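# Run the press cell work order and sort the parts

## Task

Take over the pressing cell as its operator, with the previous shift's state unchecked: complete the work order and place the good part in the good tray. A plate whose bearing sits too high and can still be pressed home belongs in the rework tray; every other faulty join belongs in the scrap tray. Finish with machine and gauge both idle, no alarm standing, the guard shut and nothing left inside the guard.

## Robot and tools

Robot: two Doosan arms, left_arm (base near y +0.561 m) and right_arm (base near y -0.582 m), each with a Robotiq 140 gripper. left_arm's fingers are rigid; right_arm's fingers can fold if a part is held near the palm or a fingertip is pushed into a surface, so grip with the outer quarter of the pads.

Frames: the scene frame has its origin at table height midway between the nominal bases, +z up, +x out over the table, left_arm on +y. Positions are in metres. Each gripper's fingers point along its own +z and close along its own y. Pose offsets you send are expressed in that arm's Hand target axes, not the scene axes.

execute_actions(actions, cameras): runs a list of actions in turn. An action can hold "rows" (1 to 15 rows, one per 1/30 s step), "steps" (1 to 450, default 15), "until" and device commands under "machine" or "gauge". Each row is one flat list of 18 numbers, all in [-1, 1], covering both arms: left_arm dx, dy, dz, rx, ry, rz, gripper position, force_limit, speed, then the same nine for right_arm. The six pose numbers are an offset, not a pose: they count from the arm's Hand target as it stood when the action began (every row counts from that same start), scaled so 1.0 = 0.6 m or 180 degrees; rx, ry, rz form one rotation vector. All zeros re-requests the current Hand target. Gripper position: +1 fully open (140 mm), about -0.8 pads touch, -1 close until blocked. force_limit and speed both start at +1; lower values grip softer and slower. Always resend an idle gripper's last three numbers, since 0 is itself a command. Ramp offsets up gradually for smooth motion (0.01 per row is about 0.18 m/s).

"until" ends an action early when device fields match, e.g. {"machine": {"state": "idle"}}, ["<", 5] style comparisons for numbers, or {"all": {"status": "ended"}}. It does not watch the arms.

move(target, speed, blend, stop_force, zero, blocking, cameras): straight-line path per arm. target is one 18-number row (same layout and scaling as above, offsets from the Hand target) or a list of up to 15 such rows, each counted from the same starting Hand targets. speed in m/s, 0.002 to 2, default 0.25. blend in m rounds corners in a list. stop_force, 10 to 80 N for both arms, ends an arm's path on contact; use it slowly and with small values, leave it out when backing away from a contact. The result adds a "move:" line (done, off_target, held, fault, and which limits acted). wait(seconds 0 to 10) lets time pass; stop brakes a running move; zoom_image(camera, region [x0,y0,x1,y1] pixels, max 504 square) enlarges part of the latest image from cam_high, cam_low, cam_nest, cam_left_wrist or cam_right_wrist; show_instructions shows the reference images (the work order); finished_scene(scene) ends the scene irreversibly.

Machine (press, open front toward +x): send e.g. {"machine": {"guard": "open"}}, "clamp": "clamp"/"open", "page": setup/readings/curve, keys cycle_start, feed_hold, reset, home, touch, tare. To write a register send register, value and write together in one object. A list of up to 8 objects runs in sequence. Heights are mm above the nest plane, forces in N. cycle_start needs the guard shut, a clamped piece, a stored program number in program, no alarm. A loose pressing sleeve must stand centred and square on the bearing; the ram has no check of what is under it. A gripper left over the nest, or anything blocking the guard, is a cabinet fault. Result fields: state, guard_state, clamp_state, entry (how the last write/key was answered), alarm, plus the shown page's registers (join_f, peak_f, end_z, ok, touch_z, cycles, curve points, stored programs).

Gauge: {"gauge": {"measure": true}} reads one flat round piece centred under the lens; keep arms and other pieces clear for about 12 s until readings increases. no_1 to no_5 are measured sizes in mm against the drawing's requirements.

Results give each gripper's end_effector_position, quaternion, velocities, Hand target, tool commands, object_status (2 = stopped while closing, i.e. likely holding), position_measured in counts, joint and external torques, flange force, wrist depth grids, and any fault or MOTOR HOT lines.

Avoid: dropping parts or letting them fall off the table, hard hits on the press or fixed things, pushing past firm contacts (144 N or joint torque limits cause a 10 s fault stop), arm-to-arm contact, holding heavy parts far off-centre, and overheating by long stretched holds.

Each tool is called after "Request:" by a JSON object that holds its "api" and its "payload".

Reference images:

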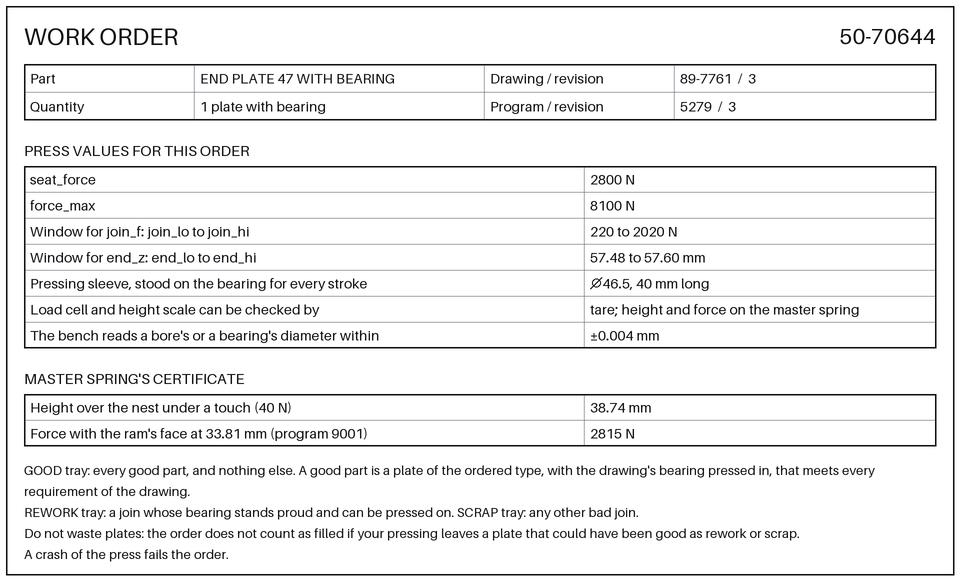

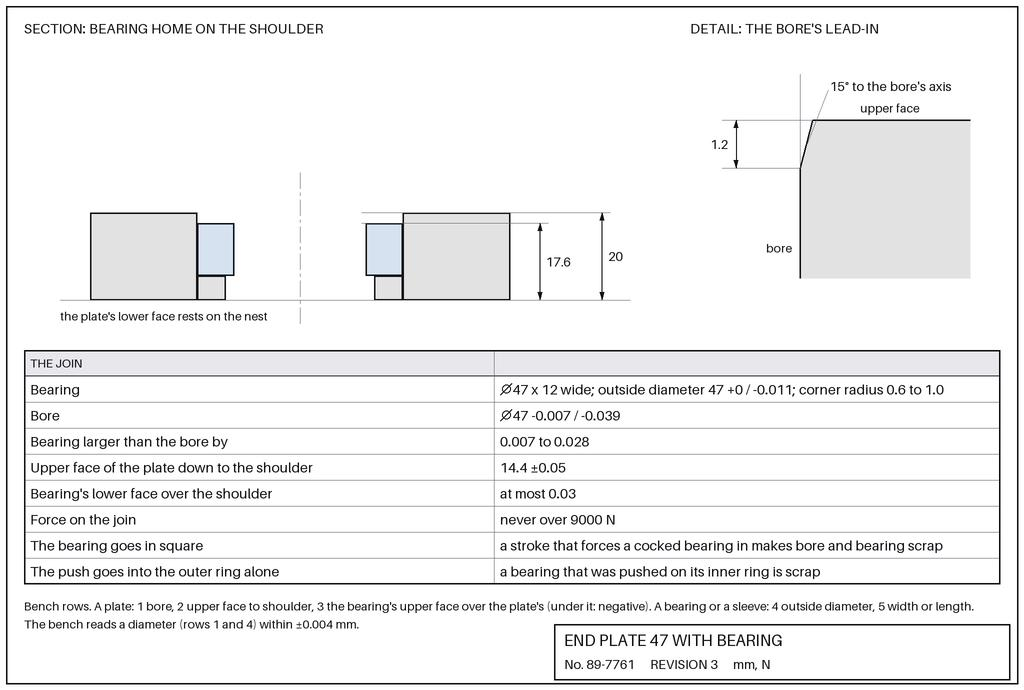

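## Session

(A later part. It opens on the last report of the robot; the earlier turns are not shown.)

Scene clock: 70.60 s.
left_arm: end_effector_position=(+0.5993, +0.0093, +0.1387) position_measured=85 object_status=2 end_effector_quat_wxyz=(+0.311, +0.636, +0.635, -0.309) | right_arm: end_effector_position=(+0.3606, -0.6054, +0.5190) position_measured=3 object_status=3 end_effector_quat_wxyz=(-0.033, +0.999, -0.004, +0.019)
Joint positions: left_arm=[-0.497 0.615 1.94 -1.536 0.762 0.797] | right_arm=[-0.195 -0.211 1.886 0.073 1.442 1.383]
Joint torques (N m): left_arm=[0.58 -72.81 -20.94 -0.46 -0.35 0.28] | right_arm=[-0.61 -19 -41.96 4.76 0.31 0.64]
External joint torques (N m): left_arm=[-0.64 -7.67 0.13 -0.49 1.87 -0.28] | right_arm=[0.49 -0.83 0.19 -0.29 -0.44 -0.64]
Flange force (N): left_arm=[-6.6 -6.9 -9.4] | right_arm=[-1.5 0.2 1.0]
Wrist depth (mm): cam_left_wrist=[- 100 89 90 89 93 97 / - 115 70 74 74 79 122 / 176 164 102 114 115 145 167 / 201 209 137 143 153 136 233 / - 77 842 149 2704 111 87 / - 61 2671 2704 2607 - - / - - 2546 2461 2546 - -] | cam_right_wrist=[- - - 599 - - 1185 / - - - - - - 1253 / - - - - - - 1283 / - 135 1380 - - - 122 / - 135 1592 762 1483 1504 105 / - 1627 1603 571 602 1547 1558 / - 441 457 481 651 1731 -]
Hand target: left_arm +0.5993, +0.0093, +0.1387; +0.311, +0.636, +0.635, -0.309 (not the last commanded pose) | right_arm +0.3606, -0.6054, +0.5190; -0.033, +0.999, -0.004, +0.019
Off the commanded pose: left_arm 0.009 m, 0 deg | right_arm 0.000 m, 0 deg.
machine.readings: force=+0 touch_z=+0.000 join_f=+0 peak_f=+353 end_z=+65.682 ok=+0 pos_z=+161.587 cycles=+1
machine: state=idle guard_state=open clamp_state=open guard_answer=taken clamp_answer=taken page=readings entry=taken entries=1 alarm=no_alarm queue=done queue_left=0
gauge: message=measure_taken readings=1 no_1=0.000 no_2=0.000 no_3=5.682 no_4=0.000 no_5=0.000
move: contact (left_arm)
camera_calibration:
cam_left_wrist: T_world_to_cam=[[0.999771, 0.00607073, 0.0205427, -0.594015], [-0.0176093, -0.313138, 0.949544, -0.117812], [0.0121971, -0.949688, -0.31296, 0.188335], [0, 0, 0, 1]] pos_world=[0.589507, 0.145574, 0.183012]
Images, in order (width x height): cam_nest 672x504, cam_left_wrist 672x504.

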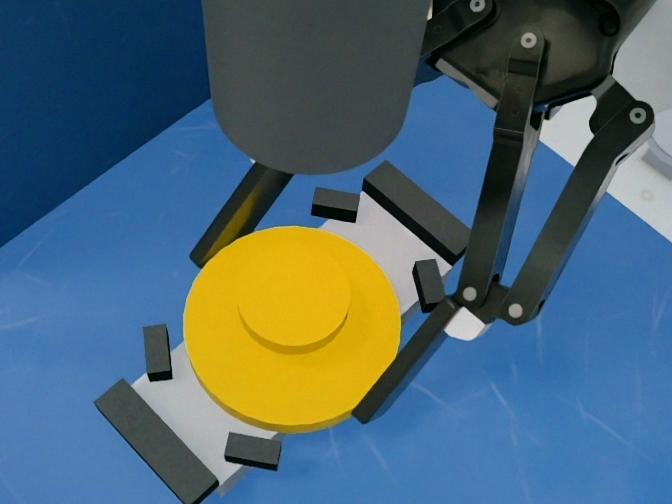

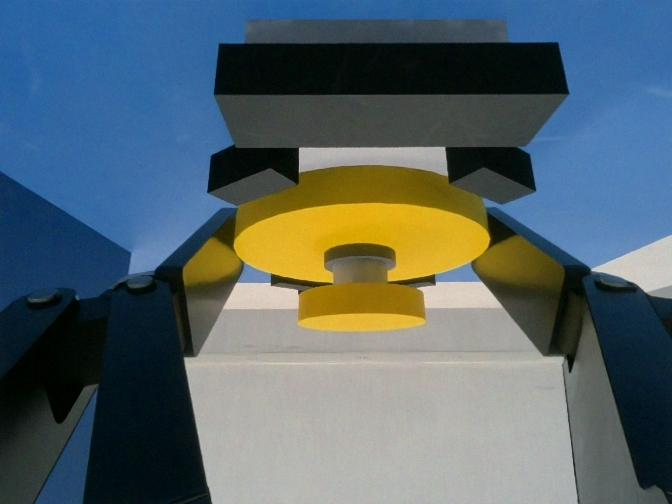

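Request:
{"api": "execute_actions", "payload": {"actions": [{"rows":[[0,0,0,0,0,0,0.5,0,-1,0,0,0,0,0,0,1,1,1]],"steps":35}]}}

Request:
{"api": "move", "payload": {"target": [[0,0,-0.1,0,0,0,0.5,0,-1,0,0,0,0,0,0,1,1,1],[0.1872,-0.004,-0.4053,0,0,0,0.5,0,-1,0,0,0,0,0,0,1,1,1]], "speed": [0.08,0.2], "blend": [0.01,0]}}

Request:
{"api": "execute_actions", "payload": {"actions": [{"machine":[{"clamp":"clamp"},{"guard":"shut"},{"touch":true},{"register":"program","value":9001,"write":true},{"cycle_start":true}],"steps":450,"until":{"machine":{"queue":["!=","running"]}}}], "cameras": ["cam_nest"]}}

Scene clock: 72.33 s.
left_arm: end_effector_position=(+0.5993, +0.0093, +0.1387) position_measured=66 object_status=3 end_effector_quat_wxyz=(+0.311, +0.636, +0.635, -0.309) | right_arm: end_effector_position=(+0.3606, -0.6054, +0.5190) position_measured=3 object_status=3 end_effector_quat_wxyz=(-0.033, +0.999, -0.004, +0.019)
Joint positions: left_arm=[-0.497 0.615 1.94 -1.535 0.762 0.797] | right_arm=[-0.195 -0.211 1.886 0.073 1.442 1.383]
Joint torques (N m): left_arm=[1.05 -78.59 -22.39 -1.02 1.62 -0.02] | right_arm=[-0.71 -18.9 -41.95 4.71 0.31 0.68]
External joint torques (N m): left_arm=[-0.89 -2.05 1.63 0.08 -0.11 0.02] | right_arm=[0.74 -0.98 0.13 -0.24 -0.43 -0.69]
Flange force (N): left_arm=[-1.5 -5.4 -2.6] | right_arm=[-1.6 -0.3 0.9]
Wrist depth (mm): cam_left_wrist=[- 100 88 90 89 93 97 / - 115 70 74 74 79 122 / 176 164 102 114 114 145 166 / 191 114 140 142 153 138 234 / - 87 2844 148 2808 120 88 / - 2671 2671 2772 2433 - - / - - 2737 2330 - - -] | cam_right_wrist=[547 - - - - - 1107 / - - - - - - 1239 / 727 - - - - - 1275 / - 136 1525 - 1372 1425 121 / - 118 - - 1494 1525 105 / - 1690 1665 589 1558 1615 1558 / - 443 460 477 649 1558 1677]
Hand target: left_arm +0.5993, +0.0093, +0.1387; +0.311, +0.636, +0.635, -0.309 | right_arm +0.3606, -0.6054, +0.5190; -0.033, +0.999, -0.004, +0.019
Off the commanded pose: left_arm 0.000 m, 0 deg | right_arm 0.000 m, 0 deg.
machine.readings: force=+0 touch_z=+0.000 join_f=+0 peak_f=+353 end_z=+65.682 ok=+0 pos_z=+161.587 cycles=+1
machine: state=idle guard_state=open clamp_state=open guard_answer=taken clamp_answer=taken page=readings entry=taken entries=1 alarm=no_alarm queue=done queue_left=0
gauge: message=measure_taken readings=1 no_1=0.000 no_2=0.000 no_3=5.682 no_4=0.000 no_5=0.000

Scene clock: 74.60 s.
left_arm: end_effector_position=(+0.5965, +0.2700, +0.1999) position_measured=66 object_status=3 end_effector_quat_wxyz=(+0.311, +0.636, +0.635, -0.309) | right_arm: end_effector_position=(+0.3606, -0.6054, +0.5190) position_measured=3 object_status=3 end_effector_quat_wxyz=(-0.033, +0.999, -0.004, +0.019)
Joint positions: left_arm=[-0.103 0.456 2.064 -1.217 0.988 0.809] | right_arm=[-0.195 -0.211 1.886 0.073 1.442 1.383]
Joint torques (N m): left_arm=[1.16 -65.19 -23.34 -0.46 1.72 -0.06] | right_arm=[-0.68 -19.15 -41.92 4.73 0.35 0.66]
External joint torques (N m): left_arm=[-1.3 -2 1.69 0.09 -0.18 0.06] | right_arm=[0.77 -0.98 -0.02 -0.24 -0.47 -0.66]
Flange force (N): left_arm=[-3.0 -5.7 0.1] | right_arm=[-1.4 -0.4 0.7]
Wrist depth (mm): cam_left_wrist=[287 277 276 275 279 274 284 / - - 271 264 263 - 270 / 315 315 317 314 314 319 503 / 324 114 408 378 415 138 650 / - 87 3084 3590 3174 120 88 / - 312 406 4294 2772 - - / - - 2808 344 - - -] | cam_right_wrist=[533 - - - 566 - 1212 / - - - - - - 1246 / 699 - - - - - 1354 / - 136 1525 - 1444 1407 122 / - 1615 1580 - 1536 1547 105 / - 1677 1652 596 1652 1569 1592 / - 441 461 481 1665 1759 1665]
Hand target: left_arm +0.5966, +0.2701, +0.2000; +0.311, +0.636, +0.635, -0.309 | right_arm +0.3606, -0.6054, +0.5190; -0.033, +0.999, -0.004, +0.019
Off the commanded pose: left_arm 0.000 m, 0 deg | right_arm 0.000 m, 0 deg.
machine.readings: force=+0 touch_z=+0.000 join_f=+0 peak_f=+353 end_z=+65.682 ok=+0 pos_z=+161.587 cycles=+1
machine: state=idle guard_state=open clamp_state=open guard_answer=taken clamp_answer=taken page=readings entry=taken entries=1 alarm=no_alarm queue=done queue_left=0
gauge: message=measure_taken readings=1 no_1=0.000 no_2=0.000 no_3=5.682 no_4=0.000 no_5=0.000
move: done

Scene clock: 89.80 s.
left_arm: end_effector_position=(+0.5966, +0.2701, +0.2000) position_measured=66 object_status=3 end_effector_quat_wxyz=(+0.311, +0.636, +0.635, -0.309) | right_arm: end_effector_position=(+0.3606, -0.6054, +0.5190) position_measured=3 object_status=3 end_effector_quat_wxyz=(-0.033, +0.999, -0.004, +0.019)
Joint positions: left_arm=[-0.103 0.456 2.063 -1.217 0.988 0.809] | right_arm=[-0.195 -0.211 1.886 0.073 1.442 1.383]
Joint torques (N m): left_arm=[1.24 -65.35 -22.9 -0.36 1.68 -0.02] | right_arm=[-1.13 -18.53 -41.89 4.77 0.32 0.69]
External joint torques (N m): left_arm=[-1.25 -2.11 1.22 0 -0.14 0.03] | right_arm=[1.16 -1.58 -0.01 -0.29 -0.45 -0.69]
Flange force (N): left_arm=[-3.3 -4.9 0.0] | right_arm=[-2.3 -1.4 0.6]
Wrist depth (mm): cam_left_wrist=[281 278 280 286 279 276 283 / - - - - 267 - 270 / 314 292 316 293 294 296 288 / 324 114 372 373 417 136 103 / - 87 1177 3084 - 120 88 / - 312 2920 2844 - 2959 - / - - 2772 346 - - -] | cam_right_wrist=[- - 548 - - - 1268 / 589 - - - - - 1261 / 724 - - - 661 - 1298 / 1298 135 1389 1416 1425 1416 116 / - 118 1640 776 1504 - 106 / - 1731 1717 586 607 1547 1525 / - 427 458 479 640 1982 1665]
Hand target: left_arm +0.5966, +0.2701, +0.2000; +0.311, +0.636, +0.635, -0.309 | right_arm +0.3606, -0.6054, +0.5190; -0.033, +0.999, -0.004, +0.019
Tool commands: left_gripper/position=+0.5 left_gripper/force_limit=+0.0 left_gripper/speed=-1.0 right_gripper/position=+1.0 right_gripper/force_limit=+1.0 right_gripper/speed=+1.0
Off the commanded pose: left_arm 0.000 m, 0 deg | right_arm 0.000 m, 0 deg.
machine.readings: force=+0 touch_z=+0.000 join_f=+0 peak_f=+353 end_z=+65.682 ok=+0 pos_z=+158.347 cycles=+1
machine: state=busy guard_state=shut clamp_state=clamped guard_answer=taken clamp_answer=taken page=readings entry=taken entries=2 alarm=no_alarm queue=running queue_left=2
gauge: message=measure_taken readings=1 no_1=0.000 no_2=0.000 no_3=5.682 no_4=0.000 no_5=0.000
Images, in order (width x height): cam_nest 672x504.

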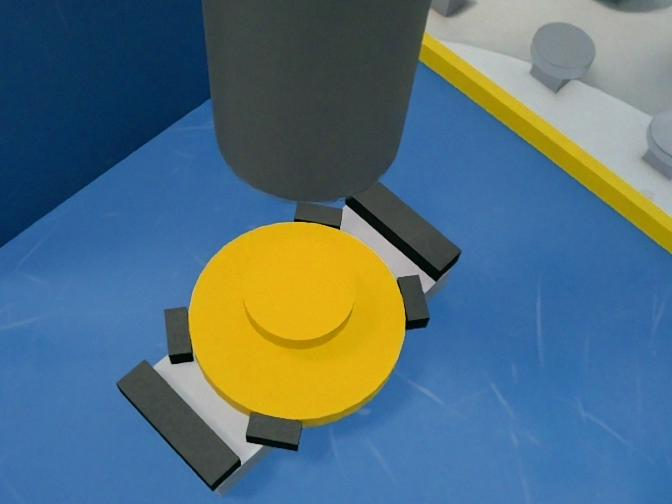

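Request:
{"api": "move", "payload": {"target": [0.3616,0.119,-0.246,0,0,0,0.5,0,-1,0,0,0,0,0,0,1,1,1], "speed": 0.25, "cameras": ["cam_left_wrist"]}}

Scene clock: 91.73 s.
left_arm: end_effector_position=(+0.6682, +0.5200, +0.1202) position_measured=66 object_status=3 end_effector_quat_wxyz=(+0.311, +0.636, +0.635, -0.309) | right_arm: end_effector_position=(+0.3606, -0.6054, +0.5190) position_measured=3 object_status=3 end_effector_quat_wxyz=(-0.033, +0.999, -0.004, +0.019)
Joint positions: left_arm=[0.273 0.677 1.862 -0.971 1.17 0.94] | right_arm=[-0.195 -0.211 1.886 0.073 1.442 1.383]
Joint torques (N m): left_arm=[0.81 -83.05 -21.68 0.22 1.66 -0.03] | right_arm=[-0.58 -19.5 -41.92 4.79 0.35 0.69]
External joint torques (N m): left_arm=[-0.85 -2.51 1.2 0 0.05 0.03] | right_arm=[0.67 -0.61 0.07 -0.31 -0.47 -0.69]
Flange force (N): left_arm=[-4.3 -4.4 0.0] | right_arm=[-0.9 -0.1 0.9]
Wrist depth (mm): cam_left_wrist=[203 195 203 195 196 196 197 / 190 222 234 183 223 235 214 / 247 265 313 247 336 329 338 / 518 114 140 424 473 138 371 / - 87 467 556 687 120 88 / - 526 642 620 - - - / - - 592 579 - - -] | cam_right_wrist=[537 - - - - - 1166 / 551 - - - - - 1246 / - - - - - 625 1314 / - 136 1464 1354 1398 1380 122 / - 117 1483 752 1504 1464 105 / - 1731 1627 571 601 1569 1592 / - 445 458 485 645 1690 1640]
Hand target: left_arm +0.6683, +0.5200, +0.1202; +0.311, +0.636, +0.635, -0.309 | right_arm +0.3606, -0.6054, +0.5190; -0.033, +0.999, -0.004, +0.019
Off the commanded pose: left_arm 0.000 m, 0 deg | right_arm 0.000 m, 0 deg.
machine.readings: force=+8 touch_z=+38.746 join_f=+0 peak_f=+353 end_z=+65.682 ok=+0 pos_z=+39.269 cycles=+1
machine: state=running guard_state=shut clamp_state=clamped guard_answer=taken clamp_answer=taken page=readings entry=taken entries=4 alarm=no_alarm queue=running queue_left=0
gauge: message=measure_taken readings=1 no_1=0.000 no_2=0.000 no_3=5.682 no_4=0.000 no_5=0.000
move: done
camera_calibration:
cam_left_wrist: T_world_to_cam=[[0.999771, 0.00607073, 0.0205427, -0.665622], [-0.0176093, -0.313138, 0.949544, 0.0607922], [0.0121971, -0.949688, -0.31296, 0.666742], [0, 0, 0, 1]] pos_world=[0.658407, 0.656274, 0.164612]
Images, in order (width x height): cam_left_wrist 672x504.

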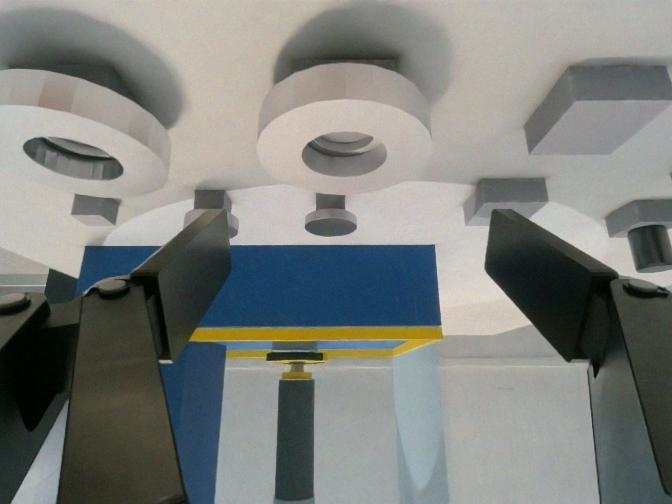

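Request:
{"api": "move", "payload": {"target": [[0.039,-0.0042,0.055,0,0,0,0.5,0,-1,0,0,0,0,0,0,1,1,1],[0.039,-0.0042,0.1385,0,0,0,0.5,0,-1,0,0,0,0,0,0,1,1,1]], "speed": [0.12,0.06], "blend": [0.01,0], "cameras": ["cam_left_wrist"]}}

Scene clock: 93.63 s.
left_arm: end_effector_position=(+0.6660, +0.4690, +0.0506) position_measured=66 object_status=3 end_effector_quat_wxyz=(+0.311, +0.636, +0.635, -0.309) | right_arm: end_effector_position=(+0.3606, -0.6054, +0.5190) position_measured=3 object_status=3 end_effector_quat_wxyz=(-0.033, +0.999, -0.004, +0.019)
Joint positions: left_arm=[0.202 0.764 1.894 -1.071 1.077 1.031] | right_arm=[-0.195 -0.211 1.886 0.073 1.442 1.383]
Joint torques (N m): left_arm=[0.87 -85.79 -17.01 -0.09 1.73 -0.18] | right_arm=[-0.38 -19.13 -41.95 4.8 0.37 0.65]
External joint torques (N m): left_arm=[-0.93 -1.94 1.04 0.08 0.08 0.18] | right_arm=[0.37 -0.98 0.09 -0.33 -0.49 -0.66]
Flange force (N): left_arm=[-3.6 -3.5 -0.2] | right_arm=[-1.7 0.5 0.9]
Wrist depth (mm): cam_left_wrist=[115 115 110 110 111 116 111 / 139 139 140 133 139 140 141 / 165 188 126 111 116 191 170 / 157 114 157 177 160 136 264 / - 87 402 409 417 120 88 / - 392 404 381 405 3269 - / - - 553 526 - - -] | cam_right_wrist=[537 - - - - 553 1179 / 571 - - - - 594 1232 / - - 673 - - - 1314 / - 135 1473 1338 1398 1416 122 / - 1558 1558 773 1473 1514 105 / - 1640 1652 582 602 1592 1547 / - 441 462 481 627 1947 1731]
Hand target: left_arm +0.6660, +0.4689, +0.0506; +0.311, +0.636, +0.635, -0.309 | right_arm +0.3606, -0.6054, +0.5190; -0.033, +0.999, -0.004, +0.019
Off the commanded pose: left_arm 0.000 m, 0 deg | right_arm 0.000 m, 0 deg.
machine.readings: force=+0 touch_z=+38.746 join_f=+0 peak_f=+353 end_z=+65.682 ok=+0 pos_z=+61.971 cycles=+1
machine: state=running guard_state=shut clamp_state=clamped guard_answer=taken clamp_answer=taken page=readings entry=taken entries=4 alarm=no_alarm queue=running queue_left=0
gauge: message=measure_taken readings=1 no_1=0.000 no_2=0.000 no_3=5.682 no_4=0.000 no_5=0.000
move: done
camera_calibration:
cam_left_wrist: T_world_to_cam=[[0.999771, 0.00607073, 0.0205427, -0.661681], [-0.0176093, -0.313138, 0.949544, 0.110967], [0.0121971, -0.949688, -0.31296, 0.596521], [0, 0, 0, 1]] pos_world=[0.656207, 0.605274, 0.0949122]
Images, in order (width x height): cam_left_wrist 672x504.

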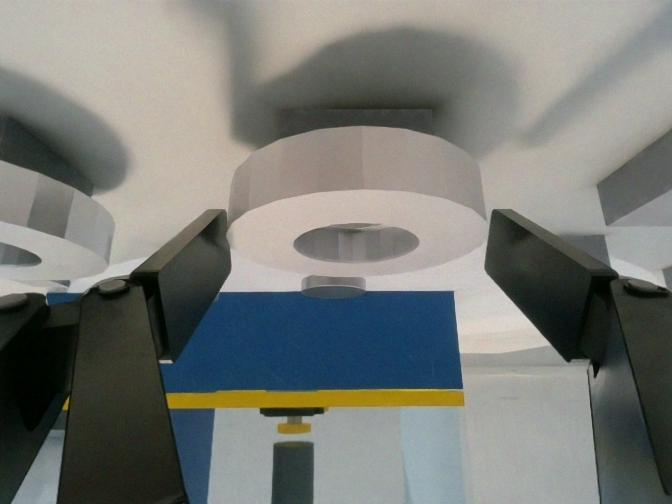

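Request:
{"api": "move", "payload": {"target": [0,-0.002,0,0,0,0,0.5,0,-1,0,0,0,0,0,0,1,1,1], "speed": 0.05}}

Request:
{"api": "execute_actions", "payload": {"actions": [{"rows":[[0,0,0,0,0,0,-1,0.1,-1,0,0,0,0,0,0,1,1,1]],"steps":45}]}}

Scene clock: 94.50 s.
left_arm: end_effector_position=(+0.6648, +0.4689, +0.0506) position_measured=66 object_status=3 end_effector_quat_wxyz=(+0.311, +0.636, +0.635, -0.309) | right_arm: end_effector_position=(+0.3606, -0.6054, +0.5190) position_measured=3 object_status=3 end_effector_quat_wxyz=(-0.033, +0.999, -0.004, +0.019)
Joint positions: left_arm=[0.202 0.763 1.896 -1.072 1.076 1.032] | right_arm=[-0.195 -0.211 1.886 0.073 1.442 1.383]
Joint torques (N m): left_arm=[1.15 -86.18 -17.05 0.01 1.94 -0.09] | right_arm=[-0.62 -19.16 -41.64 4.76 0.29 0.62]
External joint torques (N m): left_arm=[-1.19 -1.31 1.2 -0.02 -0.12 0.1] | right_arm=[0.53 -0.82 -0.22 -0.28 -0.41 -0.63]
Flange force (N): left_arm=[-3.2 -3.3 0.9] | right_arm=[-1.0 0.1 0.3]
Wrist depth (mm): cam_left_wrist=[115 115 110 110 111 116 111 / 139 139 139 133 139 140 141 / 165 188 126 111 115 191 172 / 156 114 158 176 165 138 265 / - 87 407 - 418 120 88 / - 393 489 492 390 - - / - - - - - - -] | cam_right_wrist=[523 - - - - - 1154 / 552 - - - 593 - 1218 / - 651 657 - - - 1298 / - 135 1483 1166 - 1338 122 / - 125 1580 805 1398 1473 105 / - 1717 - 594 1525 1817 - / - 441 463 482 645 1717 1665]
Hand target: left_arm +0.6648, +0.4689, +0.0506; +0.311, +0.636, +0.635, -0.309 | right_arm +0.3606, -0.6054, +0.5190; -0.033, +0.999, -0.004, +0.019
Off the commanded pose: left_arm 0.000 m, 0 deg | right_arm 0.000 m, 0 deg.
machine.readings: force=+0 touch_z=+38.746 join_f=+2652 peak_f=+2813 end_z=+33.808 ok=+0 pos_z=+161.587 cycles=+2
machine: state=running guard_state=shut clamp_state=clamped guard_answer=taken clamp_answer=taken page=readings entry=taken entries=4 alarm=no_alarm queue=running queue_left=0
gauge: message=measure_taken readings=1 no_1=0.000 no_2=0.000 no_3=5.682 no_4=0.000 no_5=0.000
move: done

Scene clock: 96.20 s.
left_arm: end_effector_position=(+0.6648, +0.4690, +0.0506) position_measured=85 object_status=2 end_effector_quat_wxyz=(+0.311, +0.636, +0.635, -0.309) | right_arm: end_effector_position=(+0.3606, -0.6054, +0.5190) position_measured=3 object_status=3 end_effector_quat_wxyz=(-0.033, +0.999, -0.004, +0.019)
Joint positions: left_arm=[0.202 0.763 1.896 -1.072 1.076 1.032] | right_arm=[-0.195 -0.211 1.886 0.073 1.442 1.383]
Joint torques (N m): left_arm=[-1.19 -77.9 -15.05 0.73 -0.79 0.13] | right_arm=[-0.22 -19.2 -41.99 4.82 0.36 0.65]
External joint torques (N m): left_arm=[1.05 -9.88 -0.81 -0.74 2.63 -0.13] | right_arm=[0.05 -0.59 0.19 -0.36 -0.49 -0.65]
Flange force (N): left_arm=[-12.2 -5.0 -10.8] | right_arm=[-1.3 1.2 1.1]
Wrist depth (mm): cam_left_wrist=[115 110 110 111 111 116 111 / 139 139 139 133 139 141 141 / 165 189 130 111 115 191 172 / 157 177 140 177 160 136 265 / - 77 406 389 417 111 87 / - 61 481 474 385 - - / - - 3000 2844 - - -] | cam_right_wrist=[499 - - - - - 1185 / - - - - 586 - 1198 / 686 - 694 - - - 1232 / - 126 1483 1043 1464 1372 115 / - 1603 1592 - 1536 1473 105 / - 1690 620 591 636 1615 1547 / - 448 457 480 659 1704 1665]
Hand target: left_arm +0.6648, +0.4689, +0.0506; +0.311, +0.636, +0.635, -0.309 | right_arm +0.3606, -0.6054, +0.5190; -0.033, +0.999, -0.004, +0.019
Off the commanded pose: left_arm 0.000 m, 0 deg | right_arm 0.000 m, 0 deg.
machine.readings: force=+0 touch_z=+38.746 join_f=+2652 peak_f=+2813 end_z=+33.808 ok=+0 pos_z=+161.587 cycles=+2
machine: state=done guard_state=shut clamp_state=clamped guard_answer=taken clamp_answer=taken page=readings entry=taken entries=4 alarm=no_alarm queue=done queue_left=0
gauge: message=measure_taken readings=1 no_1=0.000 no_2=0.000 no_3=5.682 no_4=0.000 no_5=0.000

Request:
{"api": "execute_actions", "payload": {"actions": [{"machine":{"register":"program","value":5279,"write":true,"page":"setup"},"steps":2},{"machine":{"guard":"open"},"steps":1}]}}

Request:
{"api": "move", "payload": {"target": [[-0.1313,0,-0.1027,0,0,0,-1,0.1,-1,0,0,0,0,0,0,1,1,1],[-0.0878,0.0253,-0.3462,0,0,0,-1,0.1,-1,0,0,0,0,0,0,1,1,1],[-0.0657,0.092,-0.4557,-0.394,0,-0.308,-1,0.1,-1,0,0,0,0,0,0,1,1,1],[0.2137,0.417,-0.4068,-0.394,0,-0.308,-1,0.1,-1,0,0,0,0,0,0,1,1,1],[0.2688,0.417,-0.3638,-0.394,0,-0.308,-1,0.1,-1,0,0,0,0,0,0,1,1,1]], "speed": [0.1,0.2,0.28,0.2,0.08], "blend": [0.03,0.03,0.03,0.01,0], "cameras": ["cam_left_wrist"]}}

Request:
{"api": "move", "payload": {"target": [0.0197,0,0.0154,0,0,0,-1,0.1,-1,0,0,0,0,0,0,1,1,1], "speed": 0.005, "stop_force": 10}}

Scene clock: 97.07 s.
left_arm: end_effector_position=(+0.6648, +0.4690, +0.0506) position_measured=85 object_status=2 end_effector_quat_wxyz=(+0.311, +0.636, +0.635, -0.309) | right_arm: end_effector_position=(+0.3606, -0.6054, +0.5190) position_measured=3 object_status=3 end_effector_quat_wxyz=(-0.033, +0.999, -0.004, +0.019)
Joint positions: left_arm=[0.202 0.763 1.896 -1.072 1.076 1.032] | right_arm=[-0.195 -0.211 1.886 0.073 1.442 1.383]
Joint torques (N m): left_arm=[-1.78 -77.66 -14.92 0.68 -0.76 0.11] | right_arm=[-0.8 -18.85 -41.89 4.77 0.38 0.72]
External joint torques (N m): left_arm=[1.66 -9.95 -0.92 -0.7 2.59 -0.11] | right_arm=[0.71 -1.19 -0.02 -0.3 -0.51 -0.73]
External joint torques at the end of the 1st action: left_arm=[1.59 -9.23 -1.02 -0.78 2.61 -0.18] | right_arm=[0.42 -0.79 -0.04 -0.27 -0.45 -0.66]
Flange force (N): left_arm=[-11.6 -5.0 -11.6] | right_arm=[-1.8 -0.2 0.7]
Flange force at the end of the 1st action (N): left_arm=[-10.8 -4.2 -10.9] | right_arm=[-1.2 0.4 0.6]
Wrist depth (mm): cam_left_wrist=[115 115 110 110 111 116 111 / 139 139 140 133 139 141 141 / 166 188 130 111 116 191 172 / 157 177 140 177 160 136 264 / - 77 410 412 384 111 87 / - 61 573 506 488 - - / - - - 3042 2407 - -] | cam_right_wrist=[- - - - - - - / 563 - - - - - - / - - - - - - 1338 / - 135 1473 1232 1407 1346 122 / - 1547 1580 793 1483 - 105 / - 1745 1627 589 591 1525 1558 / - 443 458 482 1677 1731 1640]
Hand target: left_arm +0.6648, +0.4689, +0.0506; +0.311, +0.636, +0.635, -0.309 | right_arm +0.3606, -0.6054, +0.5190; -0.033, +0.999, -0.004, +0.019
Tool commands: left_gripper/position=-1.0 left_gripper/force_limit=+0.1 left_gripper/speed=-1.0 right_gripper/position=+1.0 right_gripper/force_limit=+1.0 right_gripper/speed=+1.0
Off the commanded pose: left_arm 0.000 m, 0 deg | right_arm 0.000 m, 0 deg.
machine.setup: program=+5279 ram_zero=+158.413 seat_force=+2800 force_max=+8100 join_lo=+220 join_hi=+2020 end_lo=+57.480 end_hi=+57.600 cell_gain=+0.475 cell_zero=+139 program_revision=+3 program_top=+57.600 stored1_number=+3202 stored1_revision=+4 stored2_number=+2284 stored2_revision=+2 stored3_number=+9001 stored3_revision=+1 stored4_number=+5666 stored4_revision=+6 stored5_number=+5279 stored5_revision=+3
machine: state=done guard_state=between clamp_state=clamped guard_answer=taken clamp_answer=taken page=setup entry=taken entries=5 alarm=no_alarm queue=running queue_left=0
gauge: message=measure_taken readings=1 no_1=0.000 no_2=0.000 no_3=5.682 no_4=0.000 no_5=0.000

Scene clock: 103.83 s.
left_arm: end_effector_position=(+0.9149, +0.7404, +0.0589) position_measured=85 object_status=2 end_effector_quat_wxyz=(+0.440, +0.000, +0.898, +0.000) | right_arm: end_effector_position=(+0.3606, -0.6054, +0.5190) position_measured=3 object_status=3 end_effector_quat_wxyz=(-0.033, +0.999, -0.004, +0.019)
Joint positions: left_arm=[0.219 0.745 1.916 -2.743 0.45 1.342] | right_arm=[-0.195 -0.211 1.886 0.073 1.442 1.383]
Joint torques (N m): left_arm=[1.25 -93.48 -23.04 -2.27 2.99 -0.09] | right_arm=[-0.13 -19.36 -41.96 4.73 0.34 0.66]
External joint torques (N m): left_arm=[-1.29 2.68 2.8 0.2 -0.89 0.09] | right_arm=[-0.03 -0.52 0.1 -0.26 -0.47 -0.67]
Flange force (N): left_arm=[3.2 -2.4 -0.1] | right_arm=[-1.1 1.5 0.9]
Wrist depth (mm): cam_left_wrist=[120 120 98 97 98 99 98 / 151 151 113 114 113 119 120 / 205 205 134 111 114 154 135 / 287 262 140 176 160 136 131 / - 77 1335 329 - 111 87 / - 61 2190 311 315 - - / - - - 294 - - -] | cam_right_wrist=[524 - - - - - 1232 / 568 663 - - - 588 1179 / - 671 - - 621 - 1580 / - 135 1473 1425 1306 145 122 / - 1558 1558 742 1569 1494 105 / - 1640 623 585 596 1558 1558 / - 441 462 484 1627 1640 -]
Hand target: left_arm +0.9149, +0.7403, +0.0588; +0.440, +0.000, +0.898, +0.000 | right_arm +0.3606, -0.6054, +0.5190; -0.033, +0.999, -0.004, +0.019
Off the commanded pose: left_arm 0.000 m, 0 deg | right_arm 0.000 m, 0 deg.
machine.setup: program=+5279 ram_zero=+158.413 seat_force=+2800 force_max=+8100 join_lo=+220 join_hi=+2020 end_lo=+57.480 end_hi=+57.600 cell_gain=+0.475 cell_zero=+139 program_revision=+3 program_top=+57.600 stored1_number=+3202 stored1_revision=+4 stored2_number=+2284 stored2_revision=+2 stored3_number=+9001 stored3_revision=+1 stored4_number=+5666 stored4_revision=+6 stored5_number=+5279 stored5_revision=+3
machine: state=done guard_state=open clamp_state=clamped guard_answer=taken clamp_answer=taken page=setup entry=taken entries=5 alarm=no_alarm queue=done queue_left=0
gauge: message=measure_taken readings=1 no_1=0.000 no_2=0.000 no_3=5.682 no_4=0.000 no_5=0.000
move: done
camera_calibration:
cam_left_wrist: T_world_to_cam=[[-0.00646705, 0.999837, 0.0168472, -0.727197], [0.309642, -0.0140173, 0.95075, -0.32857], [0.950831, 0.0113651, -0.309501, -0.716719], [0, 0, 0, 1]] pos_world=[0.778515, 0.730618, 0.102813]
Images, in order (width x height): cam_left_wrist 672x504.

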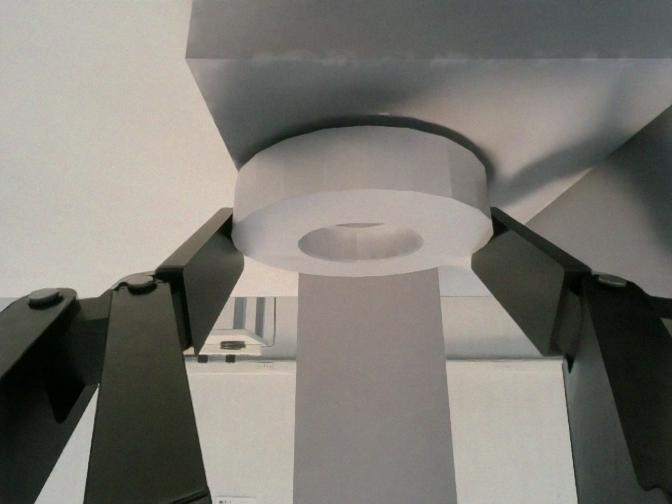

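Scene clock: 105.40 s.
left_arm: end_effector_position=(+0.9151, +0.7403, +0.0542) position_measured=85 object_status=2 end_effector_quat_wxyz=(+0.440, +0.000, +0.898, +0.000) | right_arm: end_effector_position=(+0.3606, -0.6054, +0.5190) position_measured=3 object_status=3 end_effector_quat_wxyz=(-0.033, +0.999, -0.004, +0.019)
Joint positions: left_arm=[0.219 0.752 1.916 -2.749 0.457 1.348] | right_arm=[-0.195 -0.211 1.886 0.073 1.442 1.383]
Joint torques (N m): left_arm=[-0.07 -80.48 -19.9 -2.07 0.86 -0.39] | right_arm=[-0.69 -19.34 -41.94 4.79 0.37 0.68]
External joint torques (N m): left_arm=[-0.2 -10.16 0 0.03 1.23 0.39] | right_arm=[0.6 -0.78 -0.01 -0.31 -0.5 -0.68]
Flange force (N): left_arm=[-4.9 -3.0 -15.7] | right_arm=[-1.1 0.0 0.8]
Wrist depth (mm): cam_left_wrist=[119 114 97 96 98 99 98 / 144 144 106 112 106 112 106 / 211 183 126 111 115 145 131 / 305 250 140 177 161 137 131 / - 77 1327 328 332 111 87 / - 61 - 307 - - - / - - - 300 - - -] | cam_right_wrist=[- - - - - - 1160 / - 636 - - - - 1239 / 703 - - 632 - - 1314 / - 136 1494 - 1525 - 121 / - 118 1547 771 734 1464 105 / - 1717 1665 591 597 1580 1580 / - 428 459 479 623 1677 -]
Hand target: left_arm +0.9150, +0.7403, +0.0542; +0.440, +0.000, +0.898, +0.000 (not the last commanded pose) | right_arm +0.3606, -0.6054, +0.5190; -0.033, +0.999, -0.004, +0.019
Off the commanded pose: left_arm 0.010 m, 0 deg | right_arm 0.000 m, 0 deg.
machine.setup: program=+5279 ram_zero=+158.413 seat_force=+2800 force_max=+8100 join_lo=+220 join_hi=+2020 end_lo=+57.480 end_hi=+57.600 cell_gain=+0.475 cell_zero=+139 program_revision=+3 program_top=+57.600 stored1_number=+3202 stored1_revision=+4 stored2_number=+2284 stored2_revision=+2 stored3_number=+9001 stored3_revision=+1 stored4_number=+5666 stored4_revision=+6 stored5_number=+5279 stored5_revision=+3
machine: state=done guard_state=open clamp_state=clamped guard_answer=taken clamp_answer=taken page=setup entry=taken entries=5 alarm=no_alarm queue=done queue_left=0
gauge: message=measure_taken readings=1 no_1=0.000 no_2=0.000 no_3=5.682 no_4=0.000 no_5=0.000
move: contact (left_arm)

Request:
{"api": "execute_actions", "payload": {"actions": [{"rows":[[0,0,0,0,0,0,0.5,0,-1,0,0,0,0,0,0,1,1,1]],"steps":35}]}}

Request:
{"api": "move", "payload": {"target": [[0,0,-0.1,0,0,0,0.5,0,-1,0,0,0,0,0,0,1,1,1],[0,-0.03,-0.5,0,0,0,0.5,0,-1,0,0,0,0,0,0,1,1,1]], "speed": [0.08,0.25], "blend": [0.02,0], "cameras": ["cam_left_wrist"]}}

Request:
{"api": "execute_actions", "payload": {"actions": [{"gauge":{"measure":true},"machine":{"clamp":"open"},"steps":1}]}}

Request:
{"api": "move", "payload": {"target": [0.1218,-0.7703,-0.0702,0.394,0,0.308,0.5,0,-1,0,0,0,0,0,0,1,1,1], "speed": 0.28}}

Scene clock: 107.43 s.
left_arm: end_effector_position=(+0.9150, +0.7403, +0.0542) position_measured=66 object_status=3 end_effector_quat_wxyz=(+0.440, +0.000, +0.898, +0.000) | right_arm: end_effector_position=(+0.3606, -0.6054, +0.5190) position_measured=3 object_status=3 end_effector_quat_wxyz=(-0.033, +0.999, -0.004, +0.019)
Joint positions: left_arm=[0.219 0.752 1.916 -2.749 0.456 1.348] | right_arm=[-0.195 -0.211 1.886 0.073 1.442 1.383]
Joint torques (N m): left_arm=[0.44 -89.41 -21.34 -2.1 2.24 -0.11] | right_arm=[-0.47 -19.12 -41.94 4.79 0.26 0.68]
External joint torques (N m): left_arm=[-0.43 -1.83 1.28 0.05 -0.14 0.11] | right_arm=[0.37 -0.76 0.2 -0.33 -0.39 -0.68]
Flange force (N): left_arm=[-0.1 -1.7 -4.8] | right_arm=[-1.5 0.6 0.9]
Wrist depth (mm): cam_left_wrist=[- 114 97 96 98 99 98 / 152 144 106 112 106 112 106 / 211 195 126 111 115 144 131 / 304 114 158 177 160 138 131 / - 87 1327 - 332 120 88 / - - 1856 308 2772 - - / - - - 298 291 - -] | cam_right_wrist=[520 - - - - - 1166 / 572 - 643 - 613 - 1232 / - - - - - - 1314 / - 135 1454 1330 1380 1398 122 / - 126 1514 - 1398 1473 105 / - 1787 1848 589 596 1464 1592 / - 446 458 488 649 1745 -]
Hand target: left_arm +0.9150, +0.7403, +0.0542; +0.440, +0.000, +0.898, +0.000 | right_arm +0.3606, -0.6054, +0.5190; -0.033, +0.999, -0.004, +0.019
Off the commanded pose: left_arm 0.000 m, 0 deg | right_arm 0.000 m, 0 deg.
machine.setup: program=+5279 ram_zero=+158.413 seat_force=+2800 force_max=+8100 join_lo=+220 join_hi=+2020 end_lo=+57.480 end_hi=+57.600 cell_gain=+0.475 cell_zero=+139 program_revision=+3 program_top=+57.600 stored1_number=+3202 stored1_revision=+4 stored2_number=+2284 stored2_revision=+2 stored3_number=+9001 stored3_revision=+1 stored4_number=+5666 stored4_revision=+6 stored5_number=+5279 stored5_revision=+3
machine: state=done guard_state=open clamp_state=clamped guard_answer=taken clamp_answer=taken page=setup entry=taken entries=5 alarm=no_alarm queue=done queue_left=0
gauge: message=measure_taken readings=1 no_1=0.000 no_2=0.000 no_3=5.682 no_4=0.000 no_5=0.000

Scene clock: 109.77 s.
left_arm: end_effector_position=(+0.6779, +0.7222, +0.2380) position_measured=66 object_status=3 end_effector_quat_wxyz=(+0.440, +0.000, +0.898, +0.000) | right_arm: end_effector_position=(+0.3606, -0.6054, +0.5190) position_measured=3 object_status=3 end_effector_quat_wxyz=(-0.033, +0.999, -0.004, +0.019)
Joint positions: left_arm=[0.293 0.223 2.331 -2.483 0.377 1.127] | right_arm=[-0.195 -0.211 1.886 0.073 1.442 1.383]
Joint torques (N m): left_arm=[0.73 -43.92 -24.8 -2.2 2.04 -0.03] | right_arm=[-0.26 -19.2 -41.85 4.79 0.36 0.69]
External joint torques (N m): left_arm=[-0.75 -2.49 1.4 -0.05 -0.09 0.03] | right_arm=[0.12 -0.51 0.1 -0.33 -0.49 -0.69]
Flange force (N): left_arm=[0.0 0.0 0.0] | right_arm=[-1.0 1.2 0.9]
Wrist depth (mm): cam_left_wrist=[325 339 339 339 340 340 356 / 439 428 400 391 381 409 1553 / 458 499 560 584 477 2190 2147 / 2704 110 753 - 753 139 2671 / - 87 1840 - 2576 120 88 / - - 2607 - - - - / - - 2235 3084 520 - -] | cam_right_wrist=[- - - - - - 1172 / - - - - - - 1185 / - - - - - 1142 1298 / - 135 1514 1473 1454 1363 121 / - 1547 1547 - 1525 1569 105 / - 1690 1580 594 599 1580 1536 / - 439 456 479 607 1731 1665]
Hand target: left_arm +0.6780, +0.7222, +0.2380; +0.440, +0.000, +0.898, +0.000 | right_arm +0.3606, -0.6054, +0.5190; -0.033, +0.999, -0.004, +0.019
Off the commanded pose: left_arm 0.000 m, 0 deg | right_arm 0.000 m, 0 deg.
machine.setup: program=+5279 ram_zero=+158.413 seat_force=+2800 force_max=+8100 join_lo=+220 join_hi=+2020 end_lo=+57.480 end_hi=+57.600 cell_gain=+0.475 cell_zero=+139 program_revision=+3 program_top=+57.600 stored1_number=+3202 stored1_revision=+4 stored2_number=+2284 stored2_revision=+2 stored3_number=+9001 stored3_revision=+1 stored4_number=+5666 stored4_revision=+6 stored5_number=+5279 stored5_revision=+3
machine: state=done guard_state=open clamp_state=clamped guard_answer=taken clamp_answer=taken page=setup entry=taken entries=5 alarm=no_alarm queue=done queue_left=0
gauge: message=measure_taken readings=1 no_1=0.000 no_2=0.000 no_3=5.682 no_4=0.000 no_5=0.000
move: done
camera_calibration:
cam_left_wrist: T_world_to_cam=[[-0.00634693, 0.999837, 0.0169104, -0.71363], [0.30934, -0.0141182, 0.950847, -0.425415], [0.95093, 0.011266, -0.3092, -0.435831], [0, 0, 0, 1]] pos_world=[0.541514, 0.712418, 0.281813]
Images, in order (width x height): cam_left_wrist 672x504.

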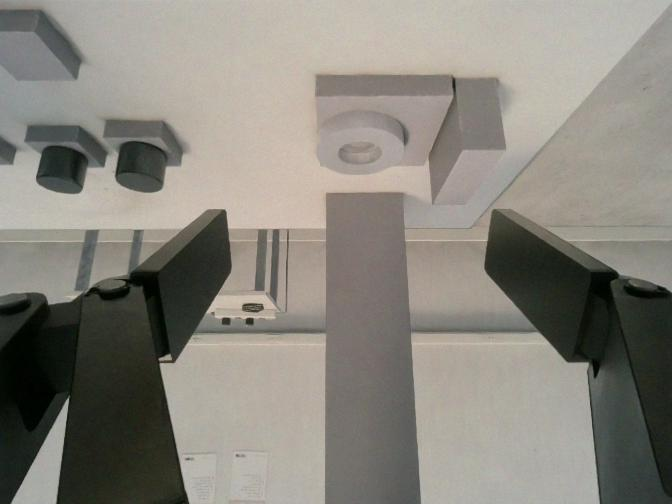

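Scene clock: 110.00 s.
left_arm: end_effector_position=(+0.6779, +0.7222, +0.2380) position_measured=66 object_status=3 end_effector_quat_wxyz=(+0.440, +0.000, +0.898, +0.000) | right_arm: end_effector_position=(+0.3606, -0.6054, +0.5190) position_measured=3 object_status=3 end_effector_quat_wxyz=(-0.033, +0.999, -0.004, +0.019)
Joint positions: left_arm=[0.293 0.223 2.331 -2.482 0.377 1.127] | right_arm=[-0.195 -0.211 1.886 0.073 1.442 1.383]
Joint torques (N m): left_arm=[1.04 -43.65 -24.73 -2.27 2.05 -0.05] | right_arm=[-0.63 -18.94 -41.79 4.7 0.35 0.66]
External joint torques (N m): left_arm=[-1.21 -1.93 1.46 0.03 -0.12 0.05] | right_arm=[0.57 -1.09 -0.13 -0.23 -0.48 -0.67]
Flange force (N): left_arm=[0.0 0.0 0.0] | right_arm=[-1.5 0.0 0.5]
Wrist depth (mm): cam_left_wrist=[327 338 339 340 339 357 354 / 428 428 406 390 380 409 1587 / 539 578 622 535 478 2009 2190 / 2959 114 2576 - 2380 138 2671 / - 88 1888 - 2147 120 88 / - - - 535 - - - / - - 2168 497 - - -] | cam_right_wrist=[- - - - - - 1185 / - - - - - - 1246 / - - - - - - 1330 / - 135 1514 1690 1416 1389 122 / - 1547 1569 760 1525 1547 105 / - 1745 1690 591 597 1547 1592 / - 444 459 481 1665 1690 1690]
Hand target: left_arm +0.6780, +0.7222, +0.2380; +0.440, +0.000, +0.898, +0.000 | right_arm +0.3606, -0.6054, +0.5190; -0.033, +0.999, -0.004, +0.019
Tool commands: left_gripper/position=+0.5 left_gripper/force_limit=+0.0 left_gripper/speed=-1.0 right_gripper/position=+1.0 right_gripper/force_limit=+1.0 right_gripper/speed=+1.0
Off the commanded pose: left_arm 0.000 m, 0 deg | right_arm 0.000 m, 0 deg.
machine.setup: program=+5279 ram_zero=+158.413 seat_force=+2800 force_max=+8100 join_lo=+220 join_hi=+2020 end_lo=+57.480 end_hi=+57.600 cell_gain=+0.475 cell_zero=+139 program_revision=+3 program_top=+57.600 stored1_number=+3202 stored1_revision=+4 stored2_number=+2284 stored2_revision=+2 stored3_number=+9001 stored3_revision=+1 stored4_number=+5666 stored4_revision=+6 stored5_number=+5279 stored5_revision=+3
machine: state=idle guard_state=open clamp_state=between guard_answer=taken clamp_answer=taken page=setup entry=taken entries=5 alarm=no_alarm queue=running queue_left=0
gauge: state=busy message=measure_taken readings=1 no_1=0.000 no_2=0.000 no_3=5.682 no_4=0.000 no_5=0.000

Scene clock: 113.27 s.
left_arm: end_effector_position=(+0.6001, +0.2600, +0.2061) position_measured=66 object_status=3 end_effector_quat_wxyz=(+0.311, +0.636, +0.635, -0.309) | right_arm: end_effector_position=(+0.3606, -0.6054, +0.5190) position_measured=3 object_status=3 end_effector_quat_wxyz=(-0.033, +0.999, -0.004, +0.019)
Joint positions: left_arm=[-0.119 0.451 2.054 -1.219 0.984 0.789] | right_arm=[-0.195 -0.211 1.886 0.073 1.442 1.383]
Joint torques (N m): left_arm=[1.23 -65.35 -23.35 -0.11 1.68 0.02] | right_arm=[-0.83 -19.16 -41.93 4.75 0.33 0.67]
External joint torques (N m): left_arm=[-1.18 -2.07 1.15 -0.26 -0.18 -0.02] | right_arm=[0.61 -0.54 0.24 -0.31 -0.45 -0.67]
Flange force (N): left_arm=[-3.1 -5.0 0.2] | right_arm=[-1.1 0.0 1.2]
Wrist depth (mm): cam_left_wrist=[266 - - - - 264 279 / - - - - 253 - 258 / 321 320 305 304 308 309 521 / 313 114 388 378 433 129 662 / - 88 487 2607 - 120 88 / - 321 429 - - - - / - - 431 334 2844 - -] | cam_right_wrist=[- - - - - - 1192 / - - - 602 - - 1225 / - - - - - - 1330 / - 135 1473 1306 1435 1389 122 / - 118 1592 779 1525 - 106 / - 1704 1665 589 1514 1536 1640 / - 441 457 481 1690 1717 1704]
Hand target: left_arm +0.6001, +0.2600, +0.2061; +0.311, +0.636, +0.635, -0.309 | right_arm +0.3606, -0.6054, +0.5190; -0.033, +0.999, -0.004, +0.019
Off the commanded pose: left_arm 0.000 m, 0 deg | right_arm 0.000 m, 0 deg.
machine.setup: program=+5279 ram_zero=+158.413 seat_force=+2800 force_max=+8100 join_lo=+220 join_hi=+2020 end_lo=+57.480 end_hi=+57.600 cell_gain=+0.475 cell_zero=+139 program_revision=+3 program_top=+57.600 stored1_number=+3202 stored1_revision=+4 stored2_number=+2284 stored2_revision=+2 stored3_number=+9001 stored3_revision=+1 stored4_number=+5666 stored4_revision=+6 stored5_number=+5279 stored5_revision=+3
machine: state=idle guard_state=open clamp_state=open guard_answer=taken clamp_answer=taken page=setup entry=taken entries=5 alarm=no_alarm queue=done queue_left=0
gauge: state=busy message=measure_taken readings=1 no_1=0.000 no_2=0.000 no_3=5.682 no_4=0.000 no_5=0.000
move: done

Request:
{"api": "move", "payload": {"target": [[-0.169,-0.0013,0.315,0,0,0,0.5,0,-1,0,0,0,0,0,0,1,1,1],[-0.1688,-0.0013,0.3985,0,0,0,0.5,0,-1,0,0,0,0,0,0,1,1,1]], "speed": [0.15,0.06], "blend": [0.01,0], "cameras": ["cam_left_wrist"]}}

Request:
{"api": "execute_actions", "payload": {"actions": [{"rows":[[0,0,0,0,0,0,-1,0.1,-1,0,0,0,0,0,0,1,1,1]],"steps":45}]}}

Scene clock: 116.03 s.
left_arm: end_effector_position=(+0.5997, +0.0093, +0.1386) position_measured=66 object_status=3 end_effector_quat_wxyz=(+0.311, +0.636, +0.635, -0.309) | right_arm: end_effector_position=(+0.3606, -0.6054, +0.5190) position_measured=3 object_status=3 end_effector_quat_wxyz=(-0.033, +0.999, -0.004, +0.019)
Joint positions: left_arm=[-0.497 0.615 1.939 -1.535 0.762 0.797] | right_arm=[-0.195 -0.211 1.886 0.073 1.442 1.383]
Joint torques (N m): left_arm=[1.23 -78.89 -22.13 -1.04 1.5 -0.17] | right_arm=[-0.61 -18.78 -41.9 4.78 0.3 0.67]
External joint torques (N m): left_arm=[-1 -2.34 1.2 0.09 0.02 0.17] | right_arm=[0.5 -1.19 -0.03 -0.31 -0.43 -0.68]
Flange force (N): left_arm=[-1.8 -5.0 -2.6] | right_arm=[-1.9 0.2 0.5]
Wrist depth (mm): cam_left_wrist=[- 100 88 90 89 92 97 / - 115 70 74 74 79 122 / 175 163 101 110 108 145 166 / 191 207 140 139 153 138 234 / - 87 2959 149 866 120 88 / - - - - - - - / - - - - - - -] | cam_right_wrist=[- - - - - - 1239 / 551 - - - - - 1268 / - - - - - - 1298 / - 135 1525 1416 1425 1389 122 / - 1536 1592 771 1494 1514 106 / - 1731 1690 596 580 1580 1627 / - 442 459 482 623 1547 1615]
Hand target: left_arm +0.5997, +0.0092, +0.1386; +0.311, +0.636, +0.635, -0.309 | right_arm +0.3606, -0.6054, +0.5190; -0.033, +0.999, -0.004, +0.019
Off the commanded pose: left_arm 0.000 m, 0 deg | right_arm 0.000 m, 0 deg.
machine.setup: program=+5279 ram_zero=+158.413 seat_force=+2800 force_max=+8100 join_lo=+220 join_hi=+2020 end_lo=+57.480 end_hi=+57.600 cell_gain=+0.475 cell_zero=+139 program_revision=+3 program_top=+57.600 stored1_number=+3202 stored1_revision=+4 stored2_number=+2284 stored2_revision=+2 stored3_number=+9001 stored3_revision=+1 stored4_number=+5666 stored4_revision=+6 stored5_number=+5279 stored5_revision=+3
machine: state=idle guard_state=open clamp_state=open guard_answer=taken clamp_answer=taken page=setup entry=taken entries=5 alarm=no_alarm queue=done queue_left=0
gauge: state=busy message=measure_taken readings=1 no_1=0.000 no_2=0.000 no_3=5.682 no_4=0.000 no_5=0.000
move: done
camera_calibration:
cam_left_wrist: T_world_to_cam=[[0.999763, 0.00594892, 0.0209237, -0.594362], [-0.0180092, -0.313138, 0.949537, -0.11757], [0.0122007, -0.949689, -0.312957, 0.188329], [0, 0, 0, 1]] pos_world=[0.589806, 0.145574, 0.183012]
Images, in order (width x height): cam_left_wrist 672x504.

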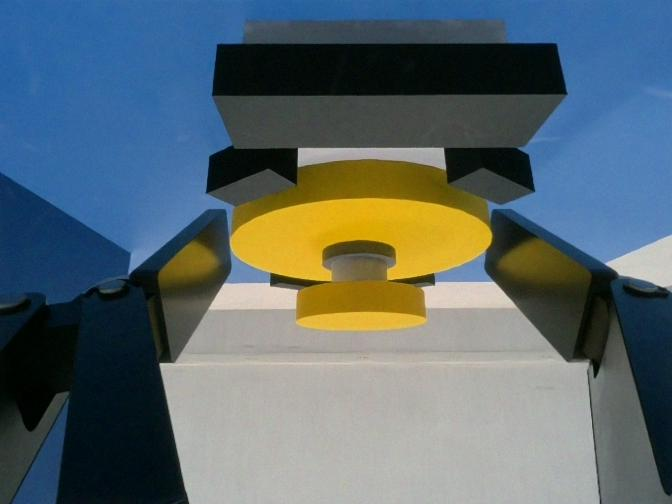

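Scene clock: 117.73 s.
left_arm: end_effector_position=(+0.5997, +0.0092, +0.1386) position_measured=85 object_status=2 end_effector_quat_wxyz=(+0.311, +0.636, +0.635, -0.309) | right_arm: end_effector_position=(+0.3606, -0.6054, +0.5190) position_measured=3 object_status=3 end_effector_quat_wxyz=(-0.033, +0.999, -0.004, +0.019)
Joint positions: left_arm=[-0.497 0.615 1.939 -1.535 0.762 0.797] | right_arm=[-0.195 -0.211 1.886 0.073 1.442 1.383]
Joint torques (N m): left_arm=[-1.69 -69.05 -20.92 -0.55 -0.81 0.18] | right_arm=[-0.33 -19.07 -41.86 4.73 0.33 0.63]
External joint torques (N m): left_arm=[1.6 -11.9 0.07 -0.41 2.34 -0.18] | right_arm=[0.23 -0.91 -0.06 -0.25 -0.46 -0.63]
Flange force (N): left_arm=[-8.2 -8.6 -17.1] | right_arm=[-1.4 0.8 0.6]
Wrist depth (mm): cam_left_wrist=[- 100 88 90 89 93 97 / - 115 70 74 74 79 122 / 175 164 101 110 109 145 166 / 202 208 137 139 153 136 234 / - 77 909 149 2737 111 87 / - 61 2920 - 3084 - - / - - - - - - -] | cam_right_wrist=[- - - - - 602 1179 / - - - - - - 1232 / - 671 651 667 - - 1283 / - 135 1525 1338 1372 1372 122 / - 1558 1603 776 1504 1525 105 / - 1464 1665 586 566 1603 - / - 445 456 481 630 1731 1652]
Hand target: left_arm +0.5997, +0.0092, +0.1386; +0.311, +0.636, +0.635, -0.309 | right_arm +0.3606, -0.6054, +0.5190; -0.033, +0.999, -0.004, +0.019
Off the commanded pose: left_arm 0.000 m, 0 deg | right_arm 0.000 m, 0 deg.
machine.setup: program=+5279 ram_zero=+158.413 seat_force=+2800 force_max=+8100 join_lo=+220 join_hi=+2020 end_lo=+57.480 end_hi=+57.600 cell_gain=+0.475 cell_zero=+139 program_revision=+3 program_top=+57.600 stored1_number=+3202 stored1_revision=+4 stored2_number=+2284 stored2_revision=+2 stored3_number=+9001 stored3_revision=+1 stored4_number=+5666 stored4_revision=+6 stored5_number=+5279 stored5_revision=+3
machine: state=idle guard_state=open clamp_state=open guard_answer=taken clamp_answer=taken page=setup entry=taken entries=5 alarm=no_alarm queue=done queue_left=0
gauge: state=busy message=measure_taken readings=1 no_1=0.000 no_2=0.000 no_3=5.682 no_4=0.000 no_5=0.000


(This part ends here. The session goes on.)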